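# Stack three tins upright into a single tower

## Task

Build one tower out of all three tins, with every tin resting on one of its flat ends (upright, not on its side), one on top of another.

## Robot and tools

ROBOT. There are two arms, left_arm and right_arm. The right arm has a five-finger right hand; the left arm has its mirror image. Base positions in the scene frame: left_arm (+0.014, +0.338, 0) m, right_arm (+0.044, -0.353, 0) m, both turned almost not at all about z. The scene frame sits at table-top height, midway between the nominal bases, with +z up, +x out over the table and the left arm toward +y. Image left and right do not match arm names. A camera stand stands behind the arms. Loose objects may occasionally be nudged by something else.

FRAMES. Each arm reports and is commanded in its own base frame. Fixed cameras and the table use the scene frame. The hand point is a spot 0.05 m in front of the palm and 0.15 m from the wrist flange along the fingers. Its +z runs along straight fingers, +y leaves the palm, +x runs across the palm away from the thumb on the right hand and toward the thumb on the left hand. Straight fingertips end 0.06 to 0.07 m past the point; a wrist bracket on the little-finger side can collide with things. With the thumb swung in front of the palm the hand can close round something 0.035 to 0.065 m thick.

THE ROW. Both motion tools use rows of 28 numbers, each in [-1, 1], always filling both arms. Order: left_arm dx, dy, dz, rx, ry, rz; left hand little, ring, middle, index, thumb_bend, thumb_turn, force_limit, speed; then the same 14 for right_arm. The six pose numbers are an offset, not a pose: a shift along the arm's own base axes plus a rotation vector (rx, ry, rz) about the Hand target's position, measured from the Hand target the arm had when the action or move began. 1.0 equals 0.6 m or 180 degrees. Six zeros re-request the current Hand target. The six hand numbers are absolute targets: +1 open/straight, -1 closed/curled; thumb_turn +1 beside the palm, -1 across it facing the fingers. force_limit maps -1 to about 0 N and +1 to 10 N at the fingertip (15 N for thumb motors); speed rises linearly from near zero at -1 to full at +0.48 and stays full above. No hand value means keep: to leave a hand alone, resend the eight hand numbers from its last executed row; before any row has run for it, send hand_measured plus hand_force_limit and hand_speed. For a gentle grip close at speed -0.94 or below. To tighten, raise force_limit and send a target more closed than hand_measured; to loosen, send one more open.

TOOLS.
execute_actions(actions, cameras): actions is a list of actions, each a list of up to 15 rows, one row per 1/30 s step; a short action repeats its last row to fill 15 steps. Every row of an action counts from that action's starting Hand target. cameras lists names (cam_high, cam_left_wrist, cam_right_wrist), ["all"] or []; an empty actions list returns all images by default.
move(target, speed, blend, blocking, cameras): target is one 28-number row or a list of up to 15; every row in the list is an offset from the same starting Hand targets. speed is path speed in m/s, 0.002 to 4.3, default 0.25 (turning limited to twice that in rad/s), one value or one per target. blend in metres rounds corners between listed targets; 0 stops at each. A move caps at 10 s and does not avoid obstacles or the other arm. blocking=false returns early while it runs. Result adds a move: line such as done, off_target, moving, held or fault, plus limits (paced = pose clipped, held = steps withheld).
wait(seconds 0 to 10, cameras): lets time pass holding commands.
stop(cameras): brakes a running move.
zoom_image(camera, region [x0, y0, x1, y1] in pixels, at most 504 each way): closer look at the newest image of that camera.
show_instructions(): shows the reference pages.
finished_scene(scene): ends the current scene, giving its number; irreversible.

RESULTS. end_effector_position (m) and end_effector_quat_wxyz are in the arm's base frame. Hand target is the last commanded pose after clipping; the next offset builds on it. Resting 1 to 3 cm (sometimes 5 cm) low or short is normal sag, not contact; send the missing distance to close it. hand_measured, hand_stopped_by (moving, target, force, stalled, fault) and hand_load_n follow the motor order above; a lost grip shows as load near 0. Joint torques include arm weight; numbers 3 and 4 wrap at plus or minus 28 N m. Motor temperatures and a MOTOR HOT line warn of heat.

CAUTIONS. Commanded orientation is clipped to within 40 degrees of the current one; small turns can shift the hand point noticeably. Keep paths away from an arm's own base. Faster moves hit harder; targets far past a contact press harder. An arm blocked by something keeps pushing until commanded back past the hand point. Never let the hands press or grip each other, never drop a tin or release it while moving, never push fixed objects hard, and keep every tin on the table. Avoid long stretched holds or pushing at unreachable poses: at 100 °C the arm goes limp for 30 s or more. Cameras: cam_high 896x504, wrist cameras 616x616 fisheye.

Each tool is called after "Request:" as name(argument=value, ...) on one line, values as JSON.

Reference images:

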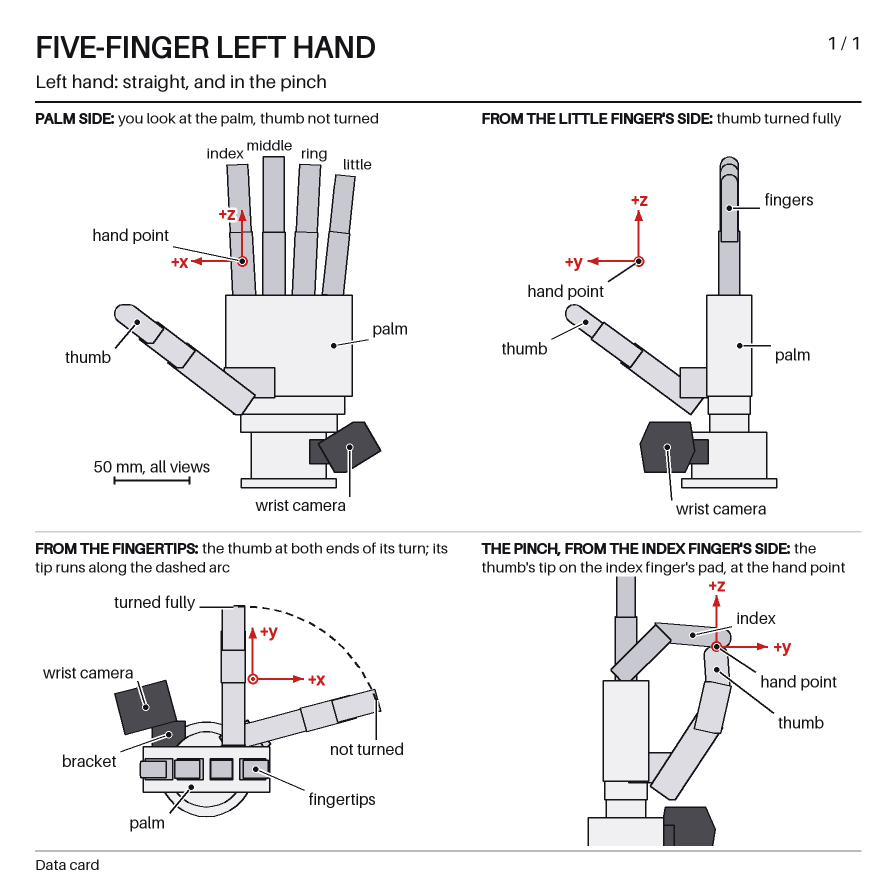

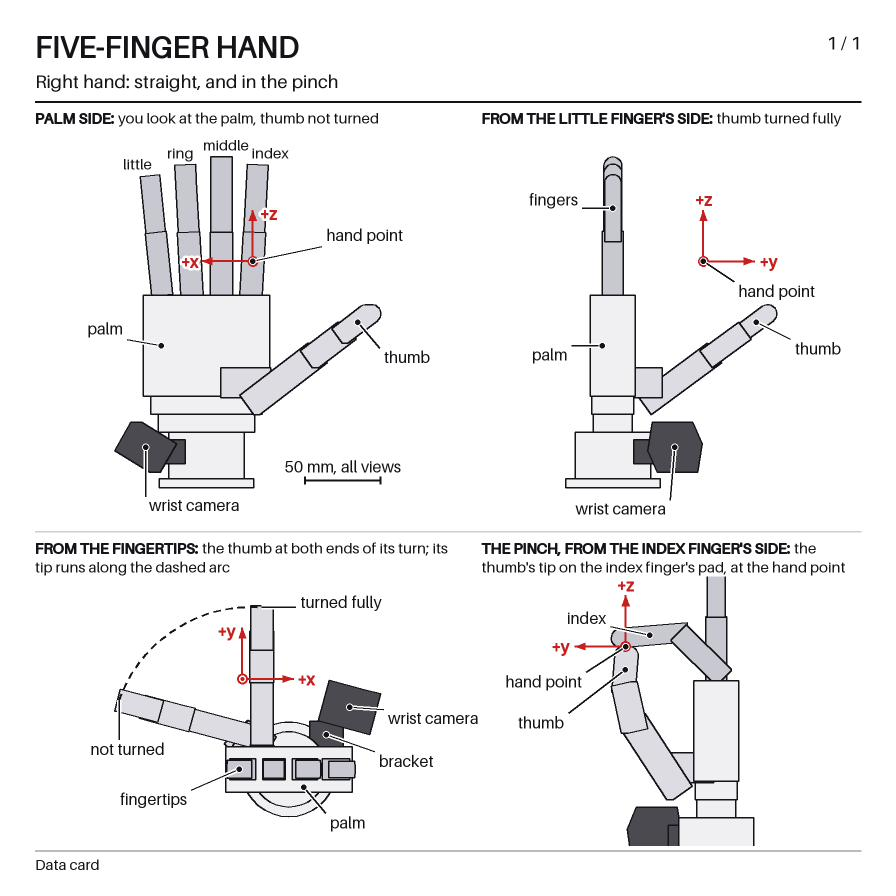

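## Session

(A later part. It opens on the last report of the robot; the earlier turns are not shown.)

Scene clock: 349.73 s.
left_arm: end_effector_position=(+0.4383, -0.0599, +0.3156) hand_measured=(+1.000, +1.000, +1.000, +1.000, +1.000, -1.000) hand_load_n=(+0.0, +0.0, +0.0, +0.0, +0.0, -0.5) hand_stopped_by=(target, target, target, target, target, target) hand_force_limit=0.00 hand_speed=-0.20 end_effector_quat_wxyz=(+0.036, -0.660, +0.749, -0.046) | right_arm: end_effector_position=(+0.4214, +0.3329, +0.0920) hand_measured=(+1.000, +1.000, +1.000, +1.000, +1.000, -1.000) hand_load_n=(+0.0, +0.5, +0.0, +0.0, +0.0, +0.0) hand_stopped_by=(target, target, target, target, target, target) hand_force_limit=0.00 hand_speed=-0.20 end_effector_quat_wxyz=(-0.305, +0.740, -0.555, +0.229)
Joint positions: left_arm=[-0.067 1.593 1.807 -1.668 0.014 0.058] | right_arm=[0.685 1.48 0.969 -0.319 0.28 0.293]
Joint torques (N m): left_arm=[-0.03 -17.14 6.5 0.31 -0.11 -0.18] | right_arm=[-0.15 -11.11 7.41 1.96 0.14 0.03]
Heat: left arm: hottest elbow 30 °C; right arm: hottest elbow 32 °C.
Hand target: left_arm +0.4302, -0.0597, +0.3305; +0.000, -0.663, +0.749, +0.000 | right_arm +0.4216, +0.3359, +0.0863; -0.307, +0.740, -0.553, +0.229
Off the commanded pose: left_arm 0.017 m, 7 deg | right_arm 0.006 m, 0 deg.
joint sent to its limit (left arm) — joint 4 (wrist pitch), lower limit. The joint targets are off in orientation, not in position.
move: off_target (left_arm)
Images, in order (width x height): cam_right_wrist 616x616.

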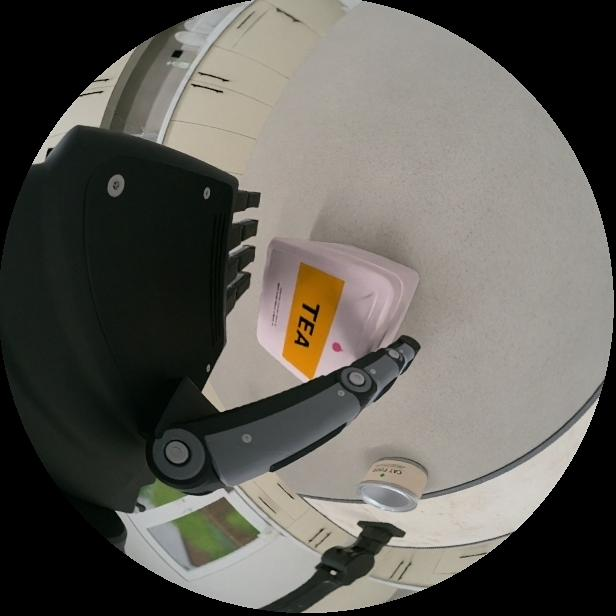

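Request:
execute_actions(actions=[[[0,0,0,0,0,0,1,1,1,1,1,-1,0,-0.2,0,0,0,0,0,0,1,1,0.1,0.1,1,-1,-0.4,-0.9]]], cameras=[])

Request:
wait(seconds=3, cameras=["cam_right_wrist"])

Scene clock: 359.13 s.
left_arm: end_effector_position=(+0.4383, -0.0599, +0.3156) hand_measured=(+1.000, +1.000, +1.000, +1.000, +1.000, -1.000) hand_load_n=(+0.0, +0.0, +0.0, +0.0, +0.0, +0.0) hand_stopped_by=(target, target, target, target, target, target) hand_force_limit=0.00 hand_speed=-0.20 end_effector_quat_wxyz=(+0.036, -0.660, +0.749, -0.046) | right_arm: end_effector_position=(+0.4215, +0.3331, +0.0921) hand_measured=(+1.000, +1.000, +0.276, +0.266, +1.000, -1.000) hand_load_n=(+0.0, +0.0, +5.0, +3.0, +1.0, +0.0) hand_stopped_by=(target, target, force, force, target, target) hand_force_limit=-0.40 hand_speed=-0.90 end_effector_quat_wxyz=(-0.305, +0.739, -0.555, +0.229)
Joint positions: left_arm=[-0.067 1.593 1.807 -1.668 0.014 0.058] | right_arm=[0.685 1.48 0.969 -0.318 0.28 0.293]
Joint torques (N m): left_arm=[0.03 -17.2 6.5 0.32 -0.11 -0.18] | right_arm=[0.15 -10.87 7.31 1.98 0.13 -0.01]
Heat: left arm: hottest elbow 30 °C; right arm: hottest elbow 31 °C.
Hand target: left_arm +0.4302, -0.0597, +0.3305; +0.000, -0.663, +0.749, +0.000 | right_arm +0.4216, +0.3360, +0.0864; -0.307, +0.740, -0.553, +0.229
Off the commanded pose: left_arm 0.017 m, 7 deg | right_arm 0.006 m, 0 deg.
joint sent to its limit (left arm) — joint 4 (wrist pitch), lower limit. The joint targets are off in orientation, not in position.
Step readings (end_effector_position of left_arm | right_arm):
0: (+0.4383, -0.0599, +0.3156) | (+0.4214, +0.3329, +0.0920)
1: (+0.4383, -0.0599, +0.3156) | (+0.4214, +0.3329, +0.0920)
2: (+0.4383, -0.0599, +0.3156) | (+0.4214, +0.3329, +0.0920)
4: (+0.4383, -0.0599, +0.3156) | (+0.4214, +0.3329, +0.0920)
8: (+0.4383, -0.0599, +0.3156) | (+0.4214, +0.3329, +0.0920)
15: (+0.4383, -0.0599, +0.3156) | (+0.4214, +0.3329, +0.0920)
No camera images: "cameras" was empty.

Scene clock: 362.13 s.
left_arm: end_effector_position=(+0.4383, -0.0599, +0.3156) hand_measured=(+1.000, +1.000, +1.000, +1.000, +1.000, -1.000) hand_load_n=(+0.0, +0.0, +0.0, +0.0, +0.0, +0.0) hand_stopped_by=(target, target, target, target, target, target) hand_force_limit=0.00 hand_speed=-0.20 end_effector_quat_wxyz=(+0.036, -0.660, +0.749, -0.046) | right_arm: end_effector_position=(+0.4215, +0.3331, +0.0921) hand_measured=(+1.000, +1.000, +0.276, +0.266, +1.000, -1.000) hand_load_n=(+0.0, +0.0, +5.0, +3.0, +1.0, +0.0) hand_stopped_by=(target, target, force, force, target, target) hand_force_limit=-0.40 hand_speed=-0.90 end_effector_quat_wxyz=(-0.305, +0.739, -0.555, +0.229)
Joint positions: left_arm=[-0.067 1.593 1.807 -1.668 0.014 0.058] | right_arm=[0.685 1.48 0.969 -0.318 0.28 0.293]
Joint torques (N m): left_arm=[0.09 -17.26 6.53 0.34 -0.11 -0.18] | right_arm=[-0.15 -11.16 7.39 1.99 0.11 0.01]
Heat: left arm: hottest elbow 30 °C; right arm: hottest elbow 31 °C.
Hand target: left_arm +0.4302, -0.0597, +0.3305; +0.000, -0.663, +0.749, +0.000 | right_arm +0.4216, +0.3360, +0.0864; -0.307, +0.740, -0.553, +0.229
Off the commanded pose: left_arm 0.017 m, 7 deg | right_arm 0.006 m, 0 deg.
wait: 3.00 s; at rest by 0.17 s
Images, in order (width x height): cam_right_wrist 616x616.

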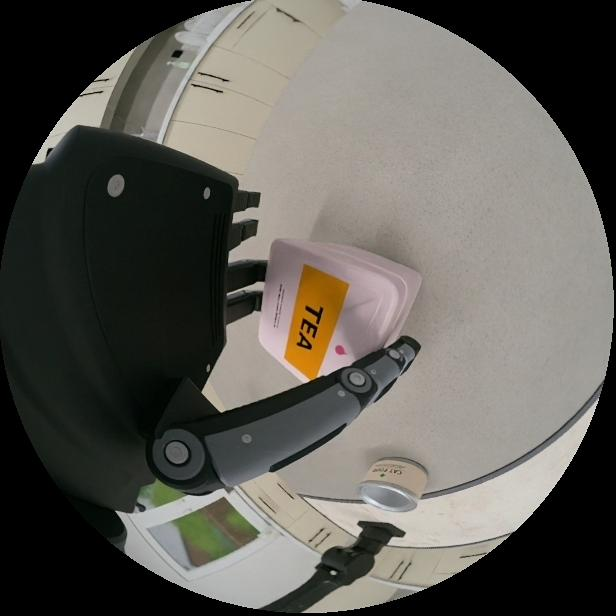

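Request:
move(target=[0.0,0,0.0,0,0,0,1,1,1,1,1,-1,0,-0.2,0.0,0.0,0.22,0,0,0,1,1,0.1,0.1,1,-1,-0.4,-0.9], speed=0.1, cameras=["cam_high","cam_right_wrist"])

Scene clock: 380.90 s.
left_arm: end_effector_position=(+0.4383, -0.0599, +0.3156) hand_measured=(+1.000, +1.000, +1.000, +1.000, +1.000, -1.000) hand_load_n=(+0.0, +0.0, +0.0, +0.0, +0.0, +0.0) hand_stopped_by=(target, target, target, target, target, target) hand_force_limit=0.00 hand_speed=-0.20 end_effector_quat_wxyz=(+0.036, -0.660, +0.749, -0.046) | right_arm: end_effector_position=(+0.4098, +0.3235, +0.1831) hand_measured=(+1.000, +1.000, +0.276, +0.266, +1.000, -1.000) hand_load_n=(+0.0, +0.0, +5.0, +3.0, +1.0, +0.5) hand_stopped_by=(target, target, force, force, target, target) hand_force_limit=-0.40 hand_speed=-0.90 end_effector_quat_wxyz=(-0.279, +0.750, -0.557, +0.222)
Joint positions: left_arm=[-0.067 1.593 1.807 -1.668 0.014 0.058] | right_arm=[0.685 1.377 1.142 -0.652 0.28 0.293]
Joint torques (N m): left_arm=[0.09 -17.14 6.5 0.34 -0.11 -0.18] | right_arm=[-0.09 -12.1 12.81 0.88 0.13 -0.01]
Motor temperatures (°C): left_arm=[26 29 29 25 22 25] | right_arm=[25 25 31 25 27 25]
Heat: left arm: hottest shoulder 29 °C; right arm: hottest elbow 31 °C.
Hand target: left_arm +0.4302, -0.0597, +0.3305; +0.000, -0.663, +0.749, +0.000 | right_arm +0.4216, +0.3359, +0.2184; -0.307, +0.740, -0.553, +0.229
Off the commanded pose: left_arm 0.017 m, 7 deg | right_arm 0.039 m, 3 deg.
joint sent to its limit (left arm) — joint 4 (wrist pitch), lower limit. The joint targets are off in orientation, not in position.
move: off_target (left_arm, right_arm)
Images, in order (width x height): cam_high 896x504, cam_right_wrist 616x616.

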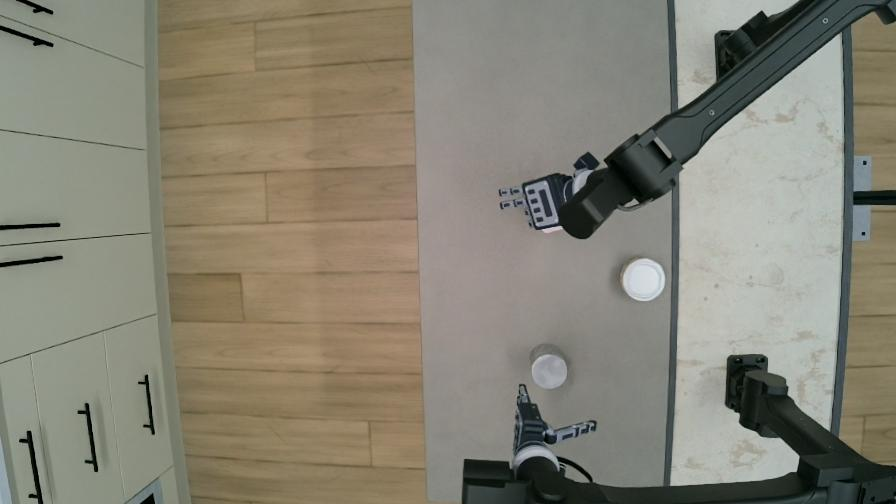

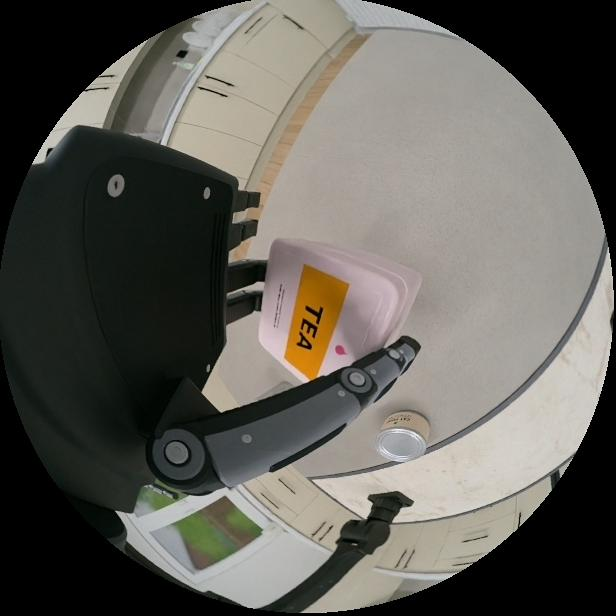

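Request:
move(target=[0.0,0,0.0,0,0,0,1,1,1,1,1,-1,0,-0.2,-0.335,0.220,0.02,0,0,0.242,1,1,0.1,0.1,1,-1,-0.4,-0.9], speed=0.12, cameras=["all"])

Scene clock: 388.37 s.
left_arm: end_effector_position=(+0.4383, -0.0599, +0.3156) hand_measured=(+1.000, +1.000, +1.000, +1.000, +1.000, -1.000) hand_load_n=(+0.0, +0.0, +0.0, +0.0, -0.5, +0.0) hand_stopped_by=(target, target, target, target, target, target) hand_force_limit=0.00 hand_speed=-0.20 end_effector_quat_wxyz=(+0.036, -0.660, +0.749, -0.046) | right_arm: end_effector_position=(+0.2185, +0.4578, +0.2124) hand_measured=(+1.000, +1.000, +0.276, +0.266, +1.000, -1.000) hand_load_n=(+0.0, +0.0, +4.5, +3.5, +1.0, +0.5) hand_stopped_by=(target, target, force, force, target, target) hand_force_limit=-0.40 hand_speed=-0.90 end_effector_quat_wxyz=(-0.353, +0.897, -0.248, +0.096)
Joint positions: left_arm=[-0.067 1.593 1.807 -1.668 0.014 0.058] | right_arm=[1.071 1.311 1.142 -0.652 0.024 0.03]
Joint torques (N m): left_arm=[0.03 -17.2 6.49 0.32 -0.11 -0.18] | right_arm=[-0.26 -11.11 11.11 1.39 -0.26 -0.07]
Heat: left arm: hottest shoulder 29 °C; right arm: hottest elbow 32 °C.
Hand target: left_arm +0.4302, -0.0597, +0.3305; +0.000, -0.663, +0.749, +0.000 | right_arm +0.2207, +0.4679, +0.2303; -0.369, +0.892, -0.240, +0.099
Off the commanded pose: left_arm 0.017 m, 7 deg | right_arm 0.021 m, 2 deg.
joint sent to its limit (left arm) — joint 4 (wrist pitch), lower limit. The joint targets are off in orientation, not in position.
move: off_target (left_arm, right_arm)

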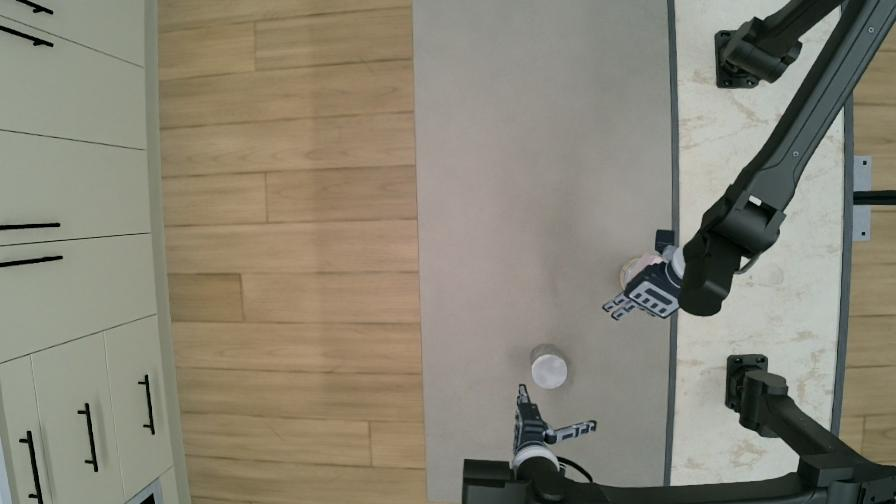

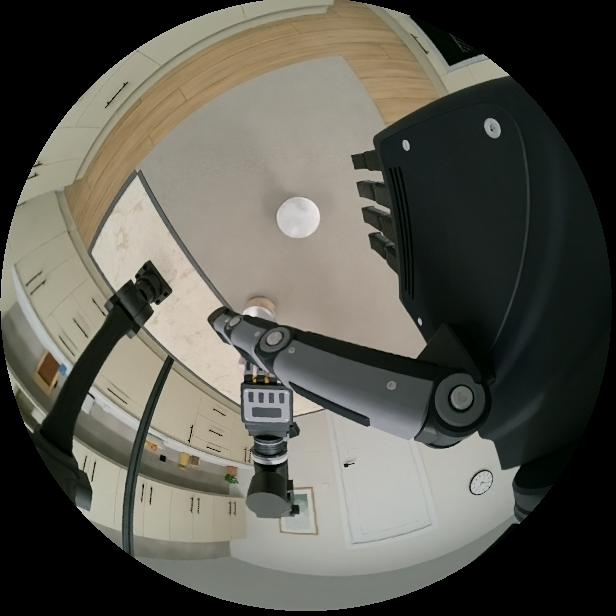

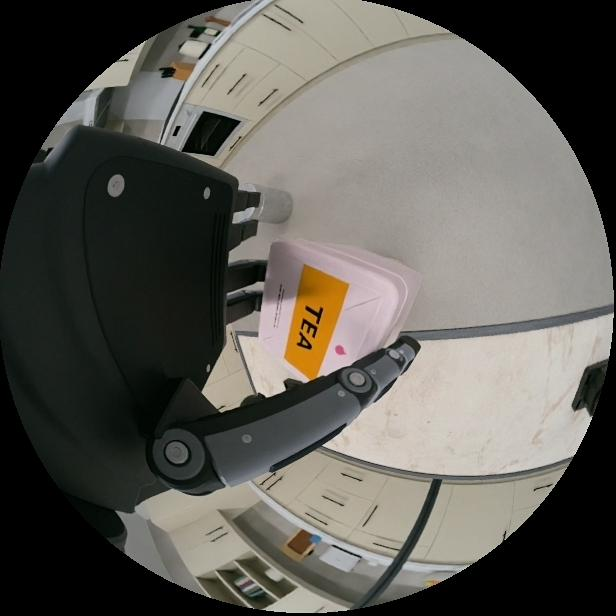

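Request:
zoom_image(camera="cam_high", region=[580, 200, 720, 340])

Request:
zoom_image(camera="cam_left_wrist", region=[200, 270, 320, 420])

Scaled by 3.600.

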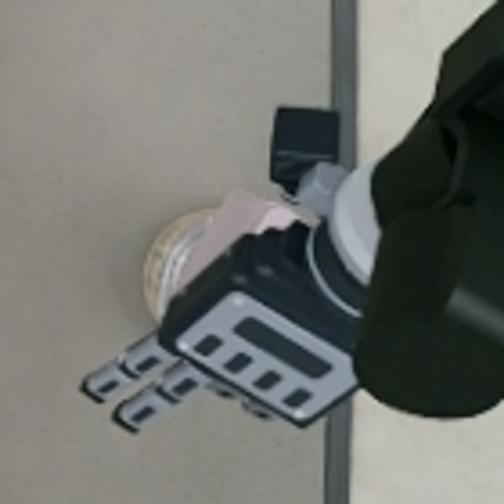

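Scaled by 3.360 from the camera's 616x616 image, which has a finer 880x880 frame.

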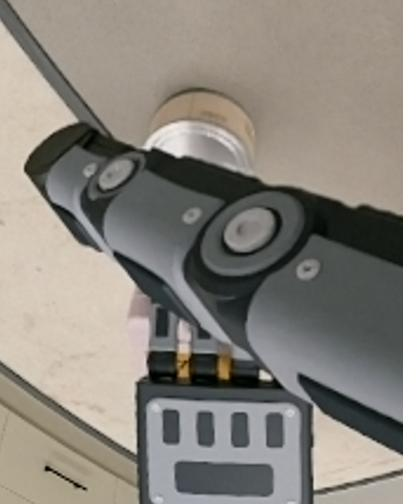

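Request:
move(target=[0.0,0,0.0,0,0,0,1,1,1,1,1,-1,0,-0.2,-0.0067,0.004,-0.117,0,0,0,1,1,0.1,0.1,1,-1,-0.4,-0.9], speed=0.08, cameras=["all"])

Request:
zoom_image(camera="cam_high", region=[580, 200, 720, 340])

Request:
zoom_image(camera="cam_left_wrist", region=[200, 270, 320, 420])

Scene clock: 412.63 s.
left_arm: end_effector_position=(+0.4383, -0.0599, +0.3156) hand_measured=(+1.000, +1.000, +1.000, +1.000, +1.000, -1.000) hand_load_n=(+0.0, +0.0, +0.0, +0.0, +0.0, +0.0) hand_stopped_by=(target, target, target, target, target, target) hand_force_limit=0.00 hand_speed=-0.20 end_effector_quat_wxyz=(+0.036, -0.660, +0.749, -0.046) | right_arm: end_effector_position=(+0.2181, +0.4641, +0.1612) hand_measured=(+1.000, +1.000, +0.276, +0.266, +1.000, -1.000) hand_load_n=(+0.0, +0.0, +5.0, +3.0, +0.5, +0.0) hand_stopped_by=(target, target, force, force, target, target) hand_force_limit=-0.40 hand_speed=-0.90 end_effector_quat_wxyz=(-0.363, +0.894, -0.244, +0.097)
Joint positions: left_arm=[-0.067 1.593 1.807 -1.668 0.014 0.058] | right_arm=[1.078 1.348 1.031 -0.484 0.024 0.03]
Joint torques (N m): left_arm=[0.03 -17.2 6.48 0.34 -0.11 -0.19] | right_arm=[0.44 -10.4 8.27 2.22 0.07 0.01]
Heat: left arm: hottest shoulder 29 °C; right arm: hottest elbow 33 °C.
Hand target: left_arm +0.4302, -0.0597, +0.3305; +0.000, -0.663, +0.749, +0.000 | right_arm +0.2167, +0.4702, +0.1601; -0.369, +0.892, -0.240, +0.099
Off the commanded pose: left_arm 0.017 m, 7 deg | right_arm 0.006 m, 1 deg.
joint sent to its limit (left arm) — joint 4 (wrist pitch), lower limit. The joint targets are off in orientation, not in position.
move: off_target (left_arm)

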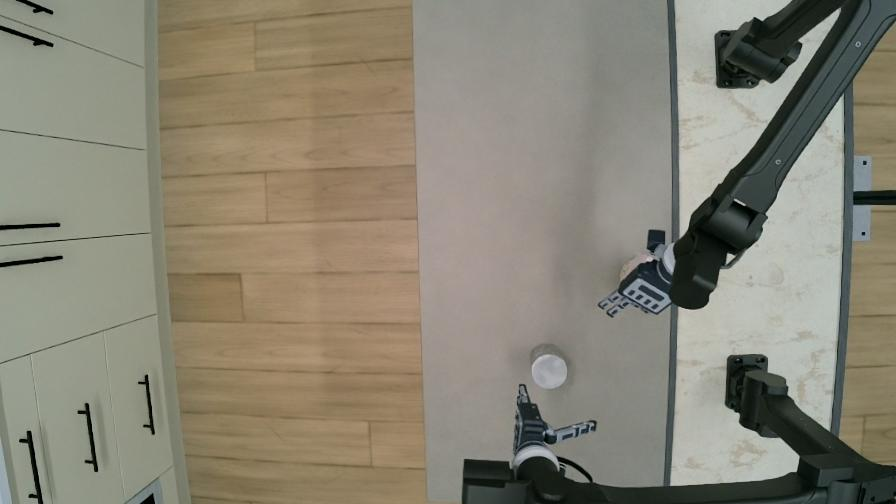

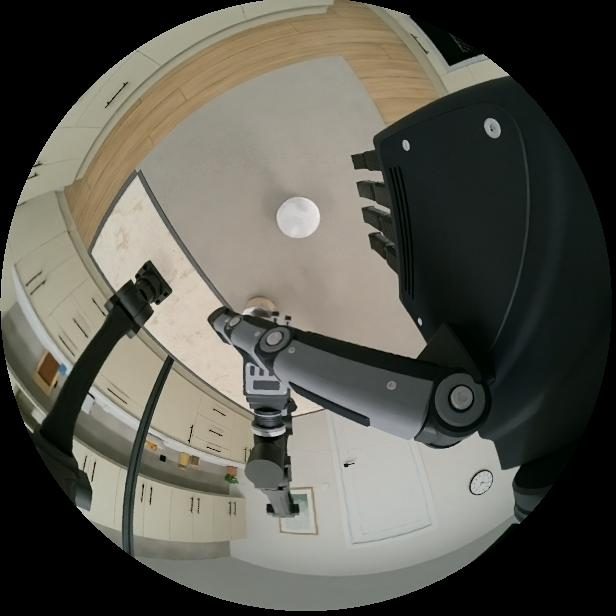

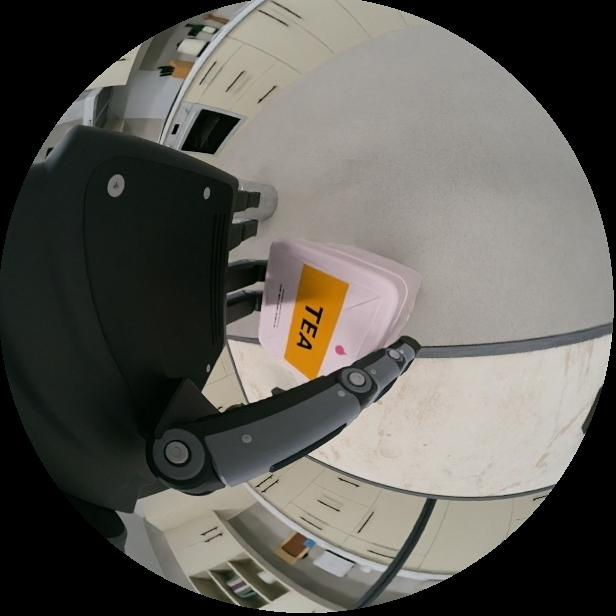

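Scaled by 3.600.

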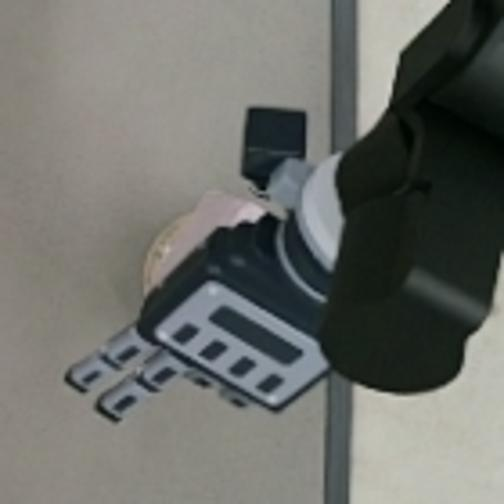

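Scaled by 3.360 from the camera's 616x616 image, which has a finer 880x880 frame.

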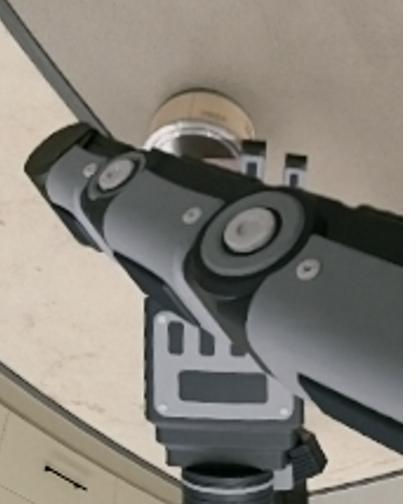

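Request:
zoom_image(camera="cam_high", region=[610, 240, 670, 300])

Scaled by 8.400.

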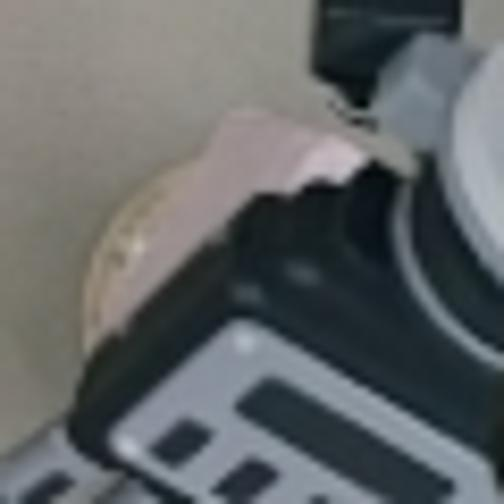

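Request:
move(target=[0.0,0,0.0,0,0,0,1,1,1,1,1,-1,0,-0.2,-0.0167,0.009,-0.02,0,0,0,1,1,0.1,0.1,1,-1,-0.4,-0.9], speed=0.06, cameras=["cam_high"])

Request:
zoom_image(camera="cam_high", region=[610, 240, 670, 300])

Scene clock: 435.57 s.
left_arm: end_effector_position=(+0.4383, -0.0599, +0.3156) hand_measured=(+1.000, +1.000, +1.000, +1.000, +1.000, -1.000) hand_load_n=(+0.0, +0.0, +0.0, +0.0, +0.0, +0.0) hand_stopped_by=(target, target, target, target, target, target) hand_force_limit=0.00 hand_speed=-0.20 end_effector_quat_wxyz=(+0.036, -0.660, +0.749, -0.046) | right_arm: end_effector_position=(+0.2083, +0.4701, +0.1515) hand_measured=(+1.000, +1.000, +0.276, +0.266, +1.000, -1.000) hand_load_n=(-0.5, +0.0, +4.5, +3.5, +1.0, +0.0) hand_stopped_by=(target, target, force, force, target, target) hand_force_limit=-0.40 hand_speed=-0.90 end_effector_quat_wxyz=(-0.365, +0.895, -0.238, +0.099)
Joint positions: left_arm=[-0.067 1.593 1.807 -1.668 0.014 0.058] | right_arm=[1.107 1.358 1.012 -0.451 0.043 0.038]
Joint torques (N m): left_arm=[0.03 -17.2 6.49 0.32 -0.11 -0.18] | right_arm=[0.32 -10.17 7.99 2.21 0.09 0.08]
Heat: left arm: hottest shoulder 30 °C; right arm: hottest elbow 32 °C.
Hand target: left_arm +0.4302, -0.0597, +0.3305; +0.000, -0.663, +0.749, +0.000 | right_arm +0.2067, +0.4757, +0.1482; -0.370, +0.892, -0.239, +0.099
Off the commanded pose: left_arm 0.017 m, 7 deg | right_arm 0.007 m, 1 deg.
joint sent to its limit (left arm) — joint 4 (wrist pitch), lower limit. The joint targets are off in orientation, not in position.
move: off_target (left_arm)
Images, in order (width x height): cam_high 896x504.

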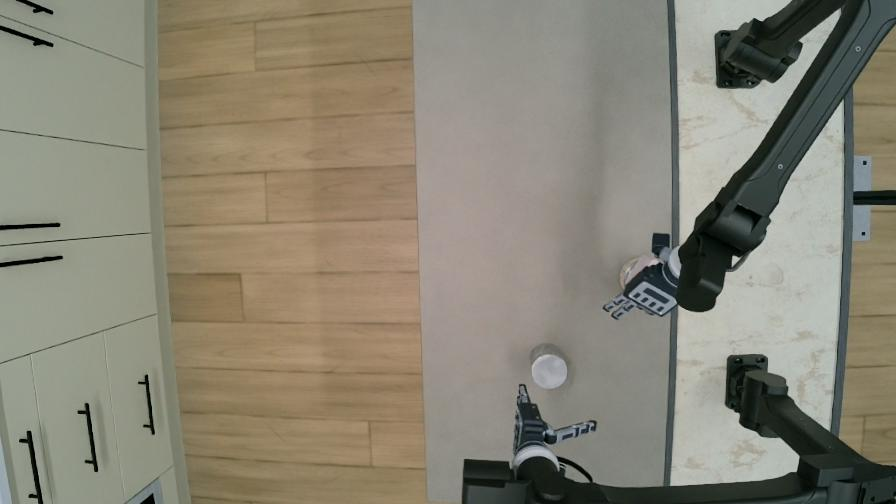

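Scaled by 8.400.

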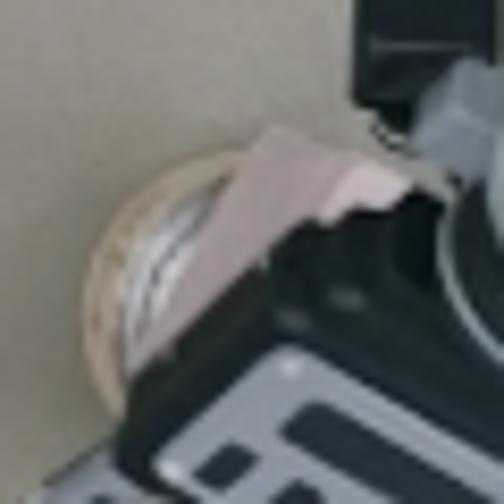

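Request:
move(target=[0.0,0,0.0,0,0,0,1,1,1,1,1,-1,0,-0.2,0.0083,0.004,-0.019,0,0,0,1,1,0.1,0.1,1,-1,-0.4,-0.9], speed=0.05, cameras=["cam_high", "cam_right_wrist"])

Request:
zoom_image(camera="cam_high", region=[610, 240, 670, 300])

Scene clock: 444.00 s.
left_arm: end_effector_position=(+0.4383, -0.0599, +0.3156) hand_measured=(+1.000, +1.000, +1.000, +1.000, +1.000, -1.000) hand_load_n=(+0.0, +0.0, +0.0, -0.5, +0.0, +0.0) hand_stopped_by=(target, target, target, target, target, target) hand_force_limit=0.00 hand_speed=-0.20 end_effector_quat_wxyz=(+0.036, -0.660, +0.749, -0.046) | right_arm: end_effector_position=(+0.2103, +0.4743, +0.1398) hand_measured=(+1.000, +1.000, +0.276, +0.266, +1.000, -1.000) hand_load_n=(-0.5, +0.0, +5.0, +2.5, +0.5, +0.0) hand_stopped_by=(target, target, force, force, target, target) hand_force_limit=-0.40 hand_speed=-0.90 end_effector_quat_wxyz=(-0.365, +0.895, -0.238, +0.099)
Joint positions: left_arm=[-0.067 1.593 1.807 -1.668 0.014 0.058] | right_arm=[1.107 1.381 1.002 -0.418 0.043 0.038]
Joint torques (N m): left_arm=[0.09 -17.2 6.52 0.32 -0.11 -0.18] | right_arm=[-0.09 -10.81 7.8 2.18 -0.16 0.04]
Heat: left arm: hottest shoulder 30 °C; right arm: hottest elbow 32 °C.
Hand target: left_arm +0.4302, -0.0597, +0.3305; +0.000, -0.663, +0.749, +0.000 | right_arm +0.2117, +0.4780, +0.1368; -0.370, +0.892, -0.239, +0.099
Off the commanded pose: left_arm 0.017 m, 7 deg | right_arm 0.005 m, 1 deg.
joint sent to its limit (left arm) — joint 4 (wrist pitch), lower limit. The joint targets are off in orientation, not in position.
move: off_target (left_arm)
Images, in order (width x height): cam_high 896x504, cam_right_wrist 616x616.

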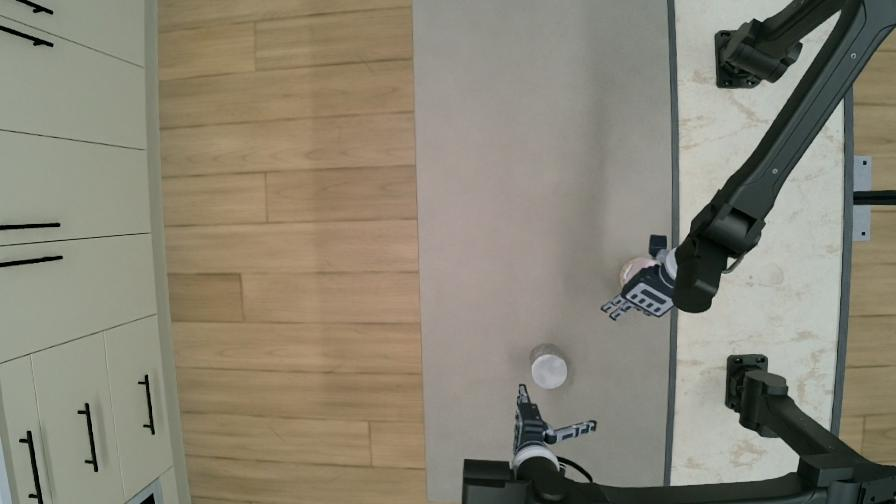

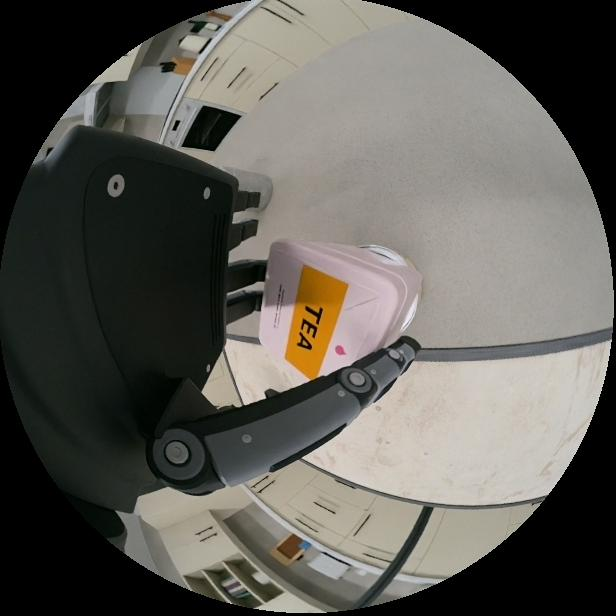

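Scaled by 8.400.

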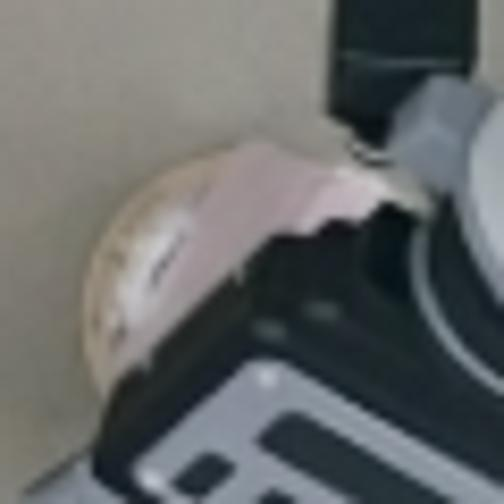

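Request:
zoom_image(camera="cam_right_wrist", region=[330, 220, 450, 350])

Scaled by 3.877 from the camera's 616x616 image, which has a finer 880x880 frame.

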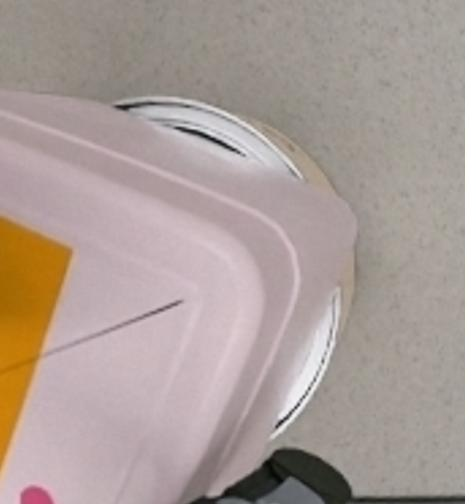

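Request:
move(target=[0.0,0,0.0,0,0,0,1,1,1,1,1,-1,0,-0.2,0.0,-0.002,-0.01,0,0,0,1,1,0.1,0.1,1,-1,-0.4,-0.9], speed=0.05, cameras=["cam_right_wrist"])

Request:
zoom_image(camera="cam_right_wrist", region=[330, 220, 450, 350])

Scene clock: 452.00 s.
left_arm: end_effector_position=(+0.4383, -0.0599, +0.3156) hand_measured=(+1.000, +1.000, +1.000, +1.000, +1.000, -1.000) hand_load_n=(+0.0, +0.0, +0.0, +0.0, +0.0, +0.0) hand_stopped_by=(target, target, target, target, target, target) hand_force_limit=0.00 hand_speed=-0.20 end_effector_quat_wxyz=(+0.036, -0.660, +0.749, -0.046) | right_arm: end_effector_position=(+0.2112, +0.4760, +0.1393) hand_measured=(+1.000, +1.000, +0.276, +0.266, +1.000, -1.000) hand_load_n=(+0.0, +0.0, +5.0, +2.5, +1.0, +0.5) hand_stopped_by=(target, target, force, force, target, target) hand_force_limit=-0.40 hand_speed=-0.90 end_effector_quat_wxyz=(-0.370, +0.892, -0.238, +0.100)
Joint positions: left_arm=[-0.067 1.593 1.807 -1.668 0.014 0.058] | right_arm=[1.107 1.381 0.995 -0.398 0.043 0.038]
Joint torques (N m): left_arm=[0.03 -17.2 6.5 0.34 -0.11 -0.18] | right_arm=[-0.26 -10.17 7.5 2.13 -0.19 0.06]
Heat: left arm: hottest shoulder 30 °C; right arm: hottest elbow 31 °C.
Hand target: left_arm +0.4302, -0.0597, +0.3305; +0.000, -0.663, +0.749, +0.000 | right_arm +0.2117, +0.4769, +0.1308; -0.370, +0.892, -0.239, +0.099
Off the commanded pose: left_arm 0.017 m, 7 deg | right_arm 0.009 m, 0 deg.
joint sent to its limit (left arm) — joint 4 (wrist pitch), lower limit. The joint targets are off in orientation, not in position.
move: off_target (left_arm)
Images, in order (width x height): cam_right_wrist 616x616.

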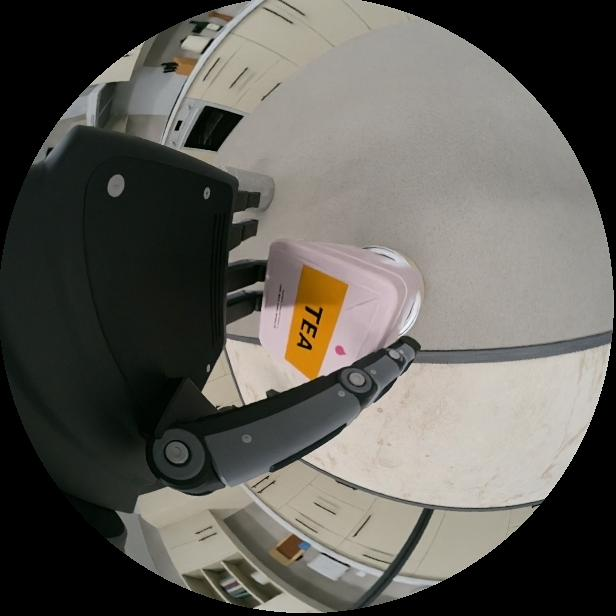

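Scaled by 3.877 from the camera's 616x616 image, which has a finer 880x880 frame.

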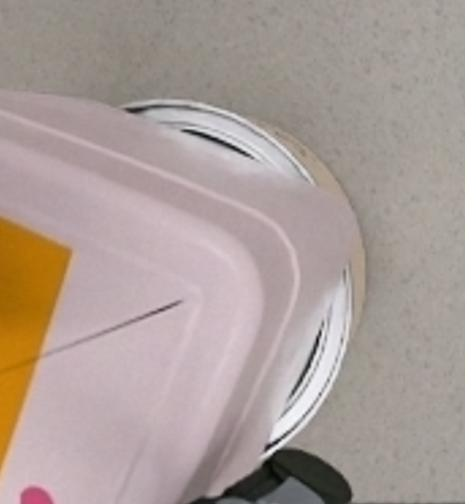

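Request:
move(target=[0.0,0,0.0,0,0,0,1,1,1,1,1,-1,0,-0.2,0.0,0,-0.01,0,0,0,1,1,0.1,0.1,1,-1,-0.4,-0.9], speed=0.05, cameras=["cam_right_wrist"])

Scene clock: 456.40 s.
left_arm: end_effector_position=(+0.4383, -0.0599, +0.3156) hand_measured=(+1.000, +1.000, +1.000, +1.000, +1.000, -1.000) hand_load_n=(+0.0, +0.0, +0.0, +0.0, +0.0, -0.5) hand_stopped_by=(target, target, target, target, target, target) hand_force_limit=0.00 hand_speed=-0.20 end_effector_quat_wxyz=(+0.036, -0.660, +0.749, -0.046) | right_arm: end_effector_position=(+0.2121, +0.4778, +0.1392) hand_measured=(+1.000, +1.000, +0.276, +0.266, +1.000, -1.000) hand_load_n=(+0.0, -0.5, +3.5, +1.5, +0.5, +0.5) hand_stopped_by=(target, target, force, force, target, target) hand_force_limit=-0.40 hand_speed=-0.90 end_effector_quat_wxyz=(-0.375, +0.890, -0.237, +0.101)
Joint positions: left_arm=[-0.067 1.593 1.807 -1.668 0.014 0.058] | right_arm=[1.107 1.381 0.99 -0.382 0.043 0.038]
Joint torques (N m): left_arm=[-0.03 -17.08 6.49 0.34 -0.11 -0.18] | right_arm=[-0.56 -9.76 7.1 2.07 -0.17 0.04]
Heat: left arm: hottest shoulder 30 °C; right arm: hottest elbow 31 °C.
Hand target: left_arm +0.4302, -0.0597, +0.3305; +0.000, -0.663, +0.749, +0.000 | right_arm +0.2117, +0.4769, +0.1248; -0.370, +0.892, -0.239, +0.099
Off the commanded pose: left_arm 0.017 m, 7 deg | right_arm 0.014 m, 1 deg.
joint sent to its limit (left arm) — joint 4 (wrist pitch), lower limit. The joint targets are off in orientation, not in position.
move: off_target (left_arm, right_arm)
Images, in order (width x height): cam_right_wrist 616x616.

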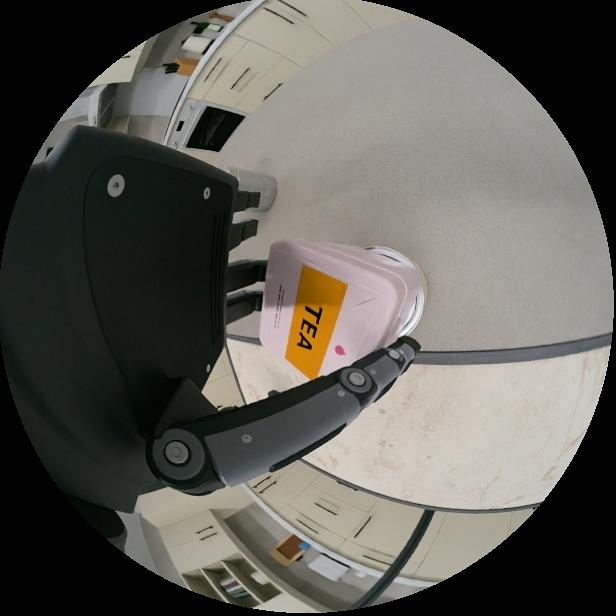

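Request:
execute_actions(actions=[[[0,0,0,0,0,0,1,1,1,1,1,-1,0,-0.2,0,0,0.008,0,0,0,1,1,1,1,1,-1,-0.4,-0.8]]], cameras=[])

Request:
wait(seconds=2, cameras=["cam_right_wrist"])

Scene clock: 465.47 s.
left_arm: end_effector_position=(+0.4383, -0.0599, +0.3156) hand_measured=(+1.000, +1.000, +1.000, +1.000, +1.000, -1.000) hand_load_n=(+0.0, +0.0, +0.0, +0.0, +0.0, +0.0) hand_stopped_by=(target, target, target, target, target, target) hand_force_limit=0.00 hand_speed=-0.20 end_effector_quat_wxyz=(+0.036, -0.660, +0.749, -0.046) | right_arm: end_effector_position=(+0.2121, +0.4778, +0.1390) hand_measured=(+1.000, +1.000, +1.000, +1.000, +1.000, -1.000) hand_load_n=(+0.0, +0.0, +0.0, -0.5, +0.0, +0.0) hand_stopped_by=(target, target, target, target, target, target) hand_force_limit=-0.40 hand_speed=-0.80 end_effector_quat_wxyz=(-0.375, +0.890, -0.237, +0.101)
Joint positions: left_arm=[-0.067 1.593 1.807 -1.668 0.014 0.058] | right_arm=[1.107 1.382 0.99 -0.382 0.043 0.038]
Joint torques (N m): left_arm=[-0.03 -17.26 6.48 0.34 -0.1 -0.18] | right_arm=[-0.15 -9.93 7.76 1.7 -0.18 0.05]
Heat: left arm: hottest shoulder 30 °C; right arm: hottest elbow 31 °C.
Hand target: left_arm +0.4302, -0.0597, +0.3305; +0.000, -0.663, +0.749, +0.000 | right_arm +0.2117, +0.4769, +0.1295; -0.370, +0.892, -0.239, +0.099
Off the commanded pose: left_arm 0.017 m, 7 deg | right_arm 0.009 m, 1 deg.
joint sent to its limit (left arm) — joint 4 (wrist pitch), lower limit. The joint targets are off in orientation, not in position.
Step readings (end_effector_position of left_arm | right_arm):
0: (+0.4383, -0.0599, +0.3156) | (+0.2121, +0.4778, +0.1392)
1: (+0.4383, -0.0599, +0.3156) | (+0.2121, +0.4778, +0.1392)
2: (+0.4383, -0.0599, +0.3156) | (+0.2121, +0.4778, +0.1392)
4: (+0.4383, -0.0599, +0.3156) | (+0.2121, +0.4778, +0.1392)
8: (+0.4383, -0.0599, +0.3156) | (+0.2121, +0.4778, +0.1390)
15: (+0.4383, -0.0599, +0.3156) | (+0.2121, +0.4778, +0.1390)
No camera images: "cameras" was empty.

Scene clock: 467.47 s.
left_arm: end_effector_position=(+0.4383, -0.0599, +0.3156) hand_measured=(+1.000, +1.000, +1.000, +1.000, +1.000, -1.000) hand_load_n=(-0.5, +0.0, +0.0, +0.0, +0.0, +0.0) hand_stopped_by=(target, target, target, target, target, target) hand_force_limit=0.00 hand_speed=-0.20 end_effector_quat_wxyz=(+0.036, -0.660, +0.749, -0.046) | right_arm: end_effector_position=(+0.2121, +0.4778, +0.1390) hand_measured=(+1.000, +1.000, +1.000, +1.000, +1.000, -1.000) hand_load_n=(+0.0, +0.0, +0.0, +0.0, +0.0, +0.0) hand_stopped_by=(target, target, target, target, target, target) hand_force_limit=-0.40 hand_speed=-0.80 end_effector_quat_wxyz=(-0.375, +0.890, -0.237, +0.101)
Joint positions: left_arm=[-0.067 1.593 1.807 -1.668 0.014 0.058] | right_arm=[1.107 1.382 0.99 -0.382 0.043 0.038]
Joint torques (N m): left_arm=[0.03 -17.2 6.49 0.34 -0.11 -0.18] | right_arm=[-0.38 -10.17 7.53 1.74 -0.19 0.04]
Heat: left arm: hottest shoulder 30 °C; right arm: hottest elbow 31 °C.
Hand target: left_arm +0.4302, -0.0597, +0.3305; +0.000, -0.663, +0.749, +0.000 | right_arm +0.2117, +0.4769, +0.1295; -0.370, +0.892, -0.239, +0.099
Off the commanded pose: left_arm 0.017 m, 7 deg | right_arm 0.009 m, 1 deg.
wait: 2.00 s; at rest by 0.17 s
Images, in order (width x height): cam_right_wrist 616x616.

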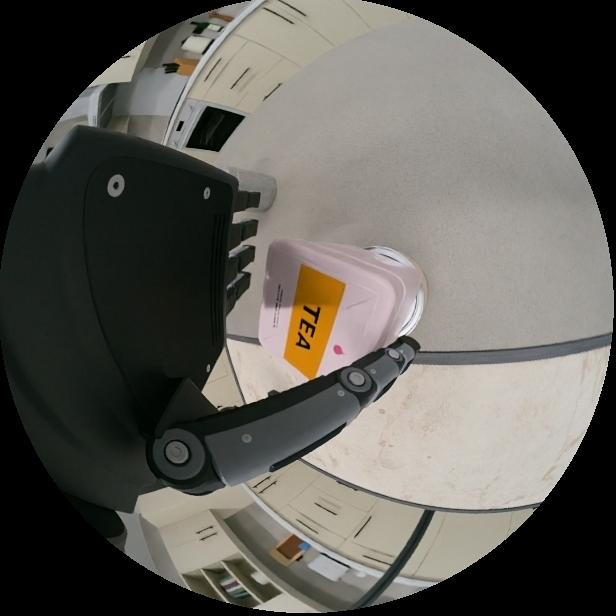

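Request:
move(target=[[0,0,0,0,0,0,1,1,1,1,1,-1,0,-0.2,-0.005,-0.01,0.25,0,0,0,1,1,1,1,1,-1,-0.4,-0.8],[0.038,0.006,-0.1,-0.0303,-0.2482,0,1,1,1,1,1,-1,0,-0.2,0.133,-0.667,0.28,0,0,-0.28,1,1,1,1,1,-1,-0.4,-0.8]], speed=[0.12,0.3], blend=0.03, cameras=["all"])

Scene clock: 485.60 s.
left_arm: end_effector_position=(+0.4496, -0.0591, +0.2585) hand_measured=(+1.000, +1.000, +1.000, +1.000, +1.000, -1.000) hand_load_n=(+0.0, +0.0, +0.0, +0.0, +0.0, +0.0) hand_stopped_by=(target, target, target, target, target, target) hand_force_limit=0.00 hand_speed=-0.20 end_effector_quat_wxyz=(+0.239, -0.616, +0.699, -0.273) | right_arm: end_effector_position=(+0.2965, +0.0772, +0.3026) hand_measured=(+1.000, +1.000, +1.000, +1.000, +1.000, -1.000) hand_load_n=(+0.0, +0.0, +0.0, +0.0, +0.0, +0.0) hand_stopped_by=(target, target, target, target, target, target) hand_force_limit=-0.40 hand_speed=-0.80 end_effector_quat_wxyz=(-0.298, +0.700, -0.599, +0.252)
Joint positions: left_arm=[-0.045 1.168 1.145 -0.807 0.057 0.058] | right_arm=[0.15 0.73 0.991 -1.03 -0.008 -0.002]
Joint torques (N m): left_arm=[0.79 -9.99 7.36 2.74 0.17 -0.06] | right_arm=[-0.21 -3.14 8.24 0.91 -0.31 -0.08]
Heat: left arm: hottest shoulder 30 °C; right arm: hottest elbow 31 °C.
Hand target: left_arm +0.4531, -0.0562, +0.2705; +0.253, -0.612, +0.692, -0.287 | right_arm +0.2914, +0.0767, +0.2975; -0.292, +0.706, -0.597, +0.247
Off the commanded pose: left_arm 0.013 m, 2 deg | right_arm 0.007 m, 1 deg.
move: off_target (left_arm)

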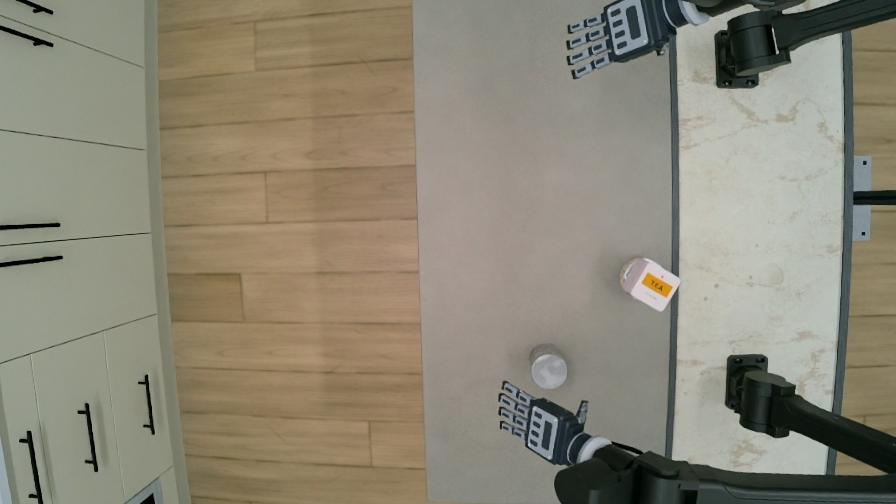

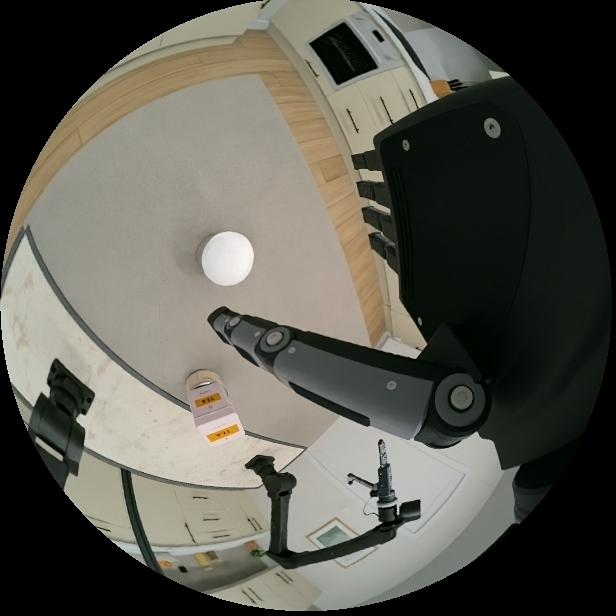

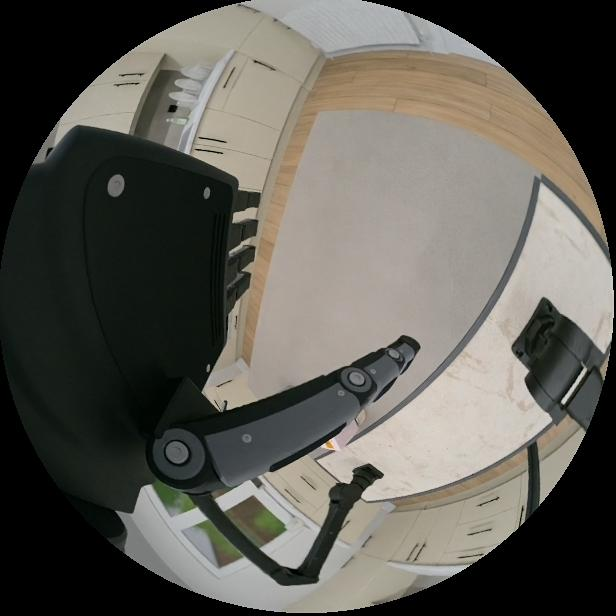

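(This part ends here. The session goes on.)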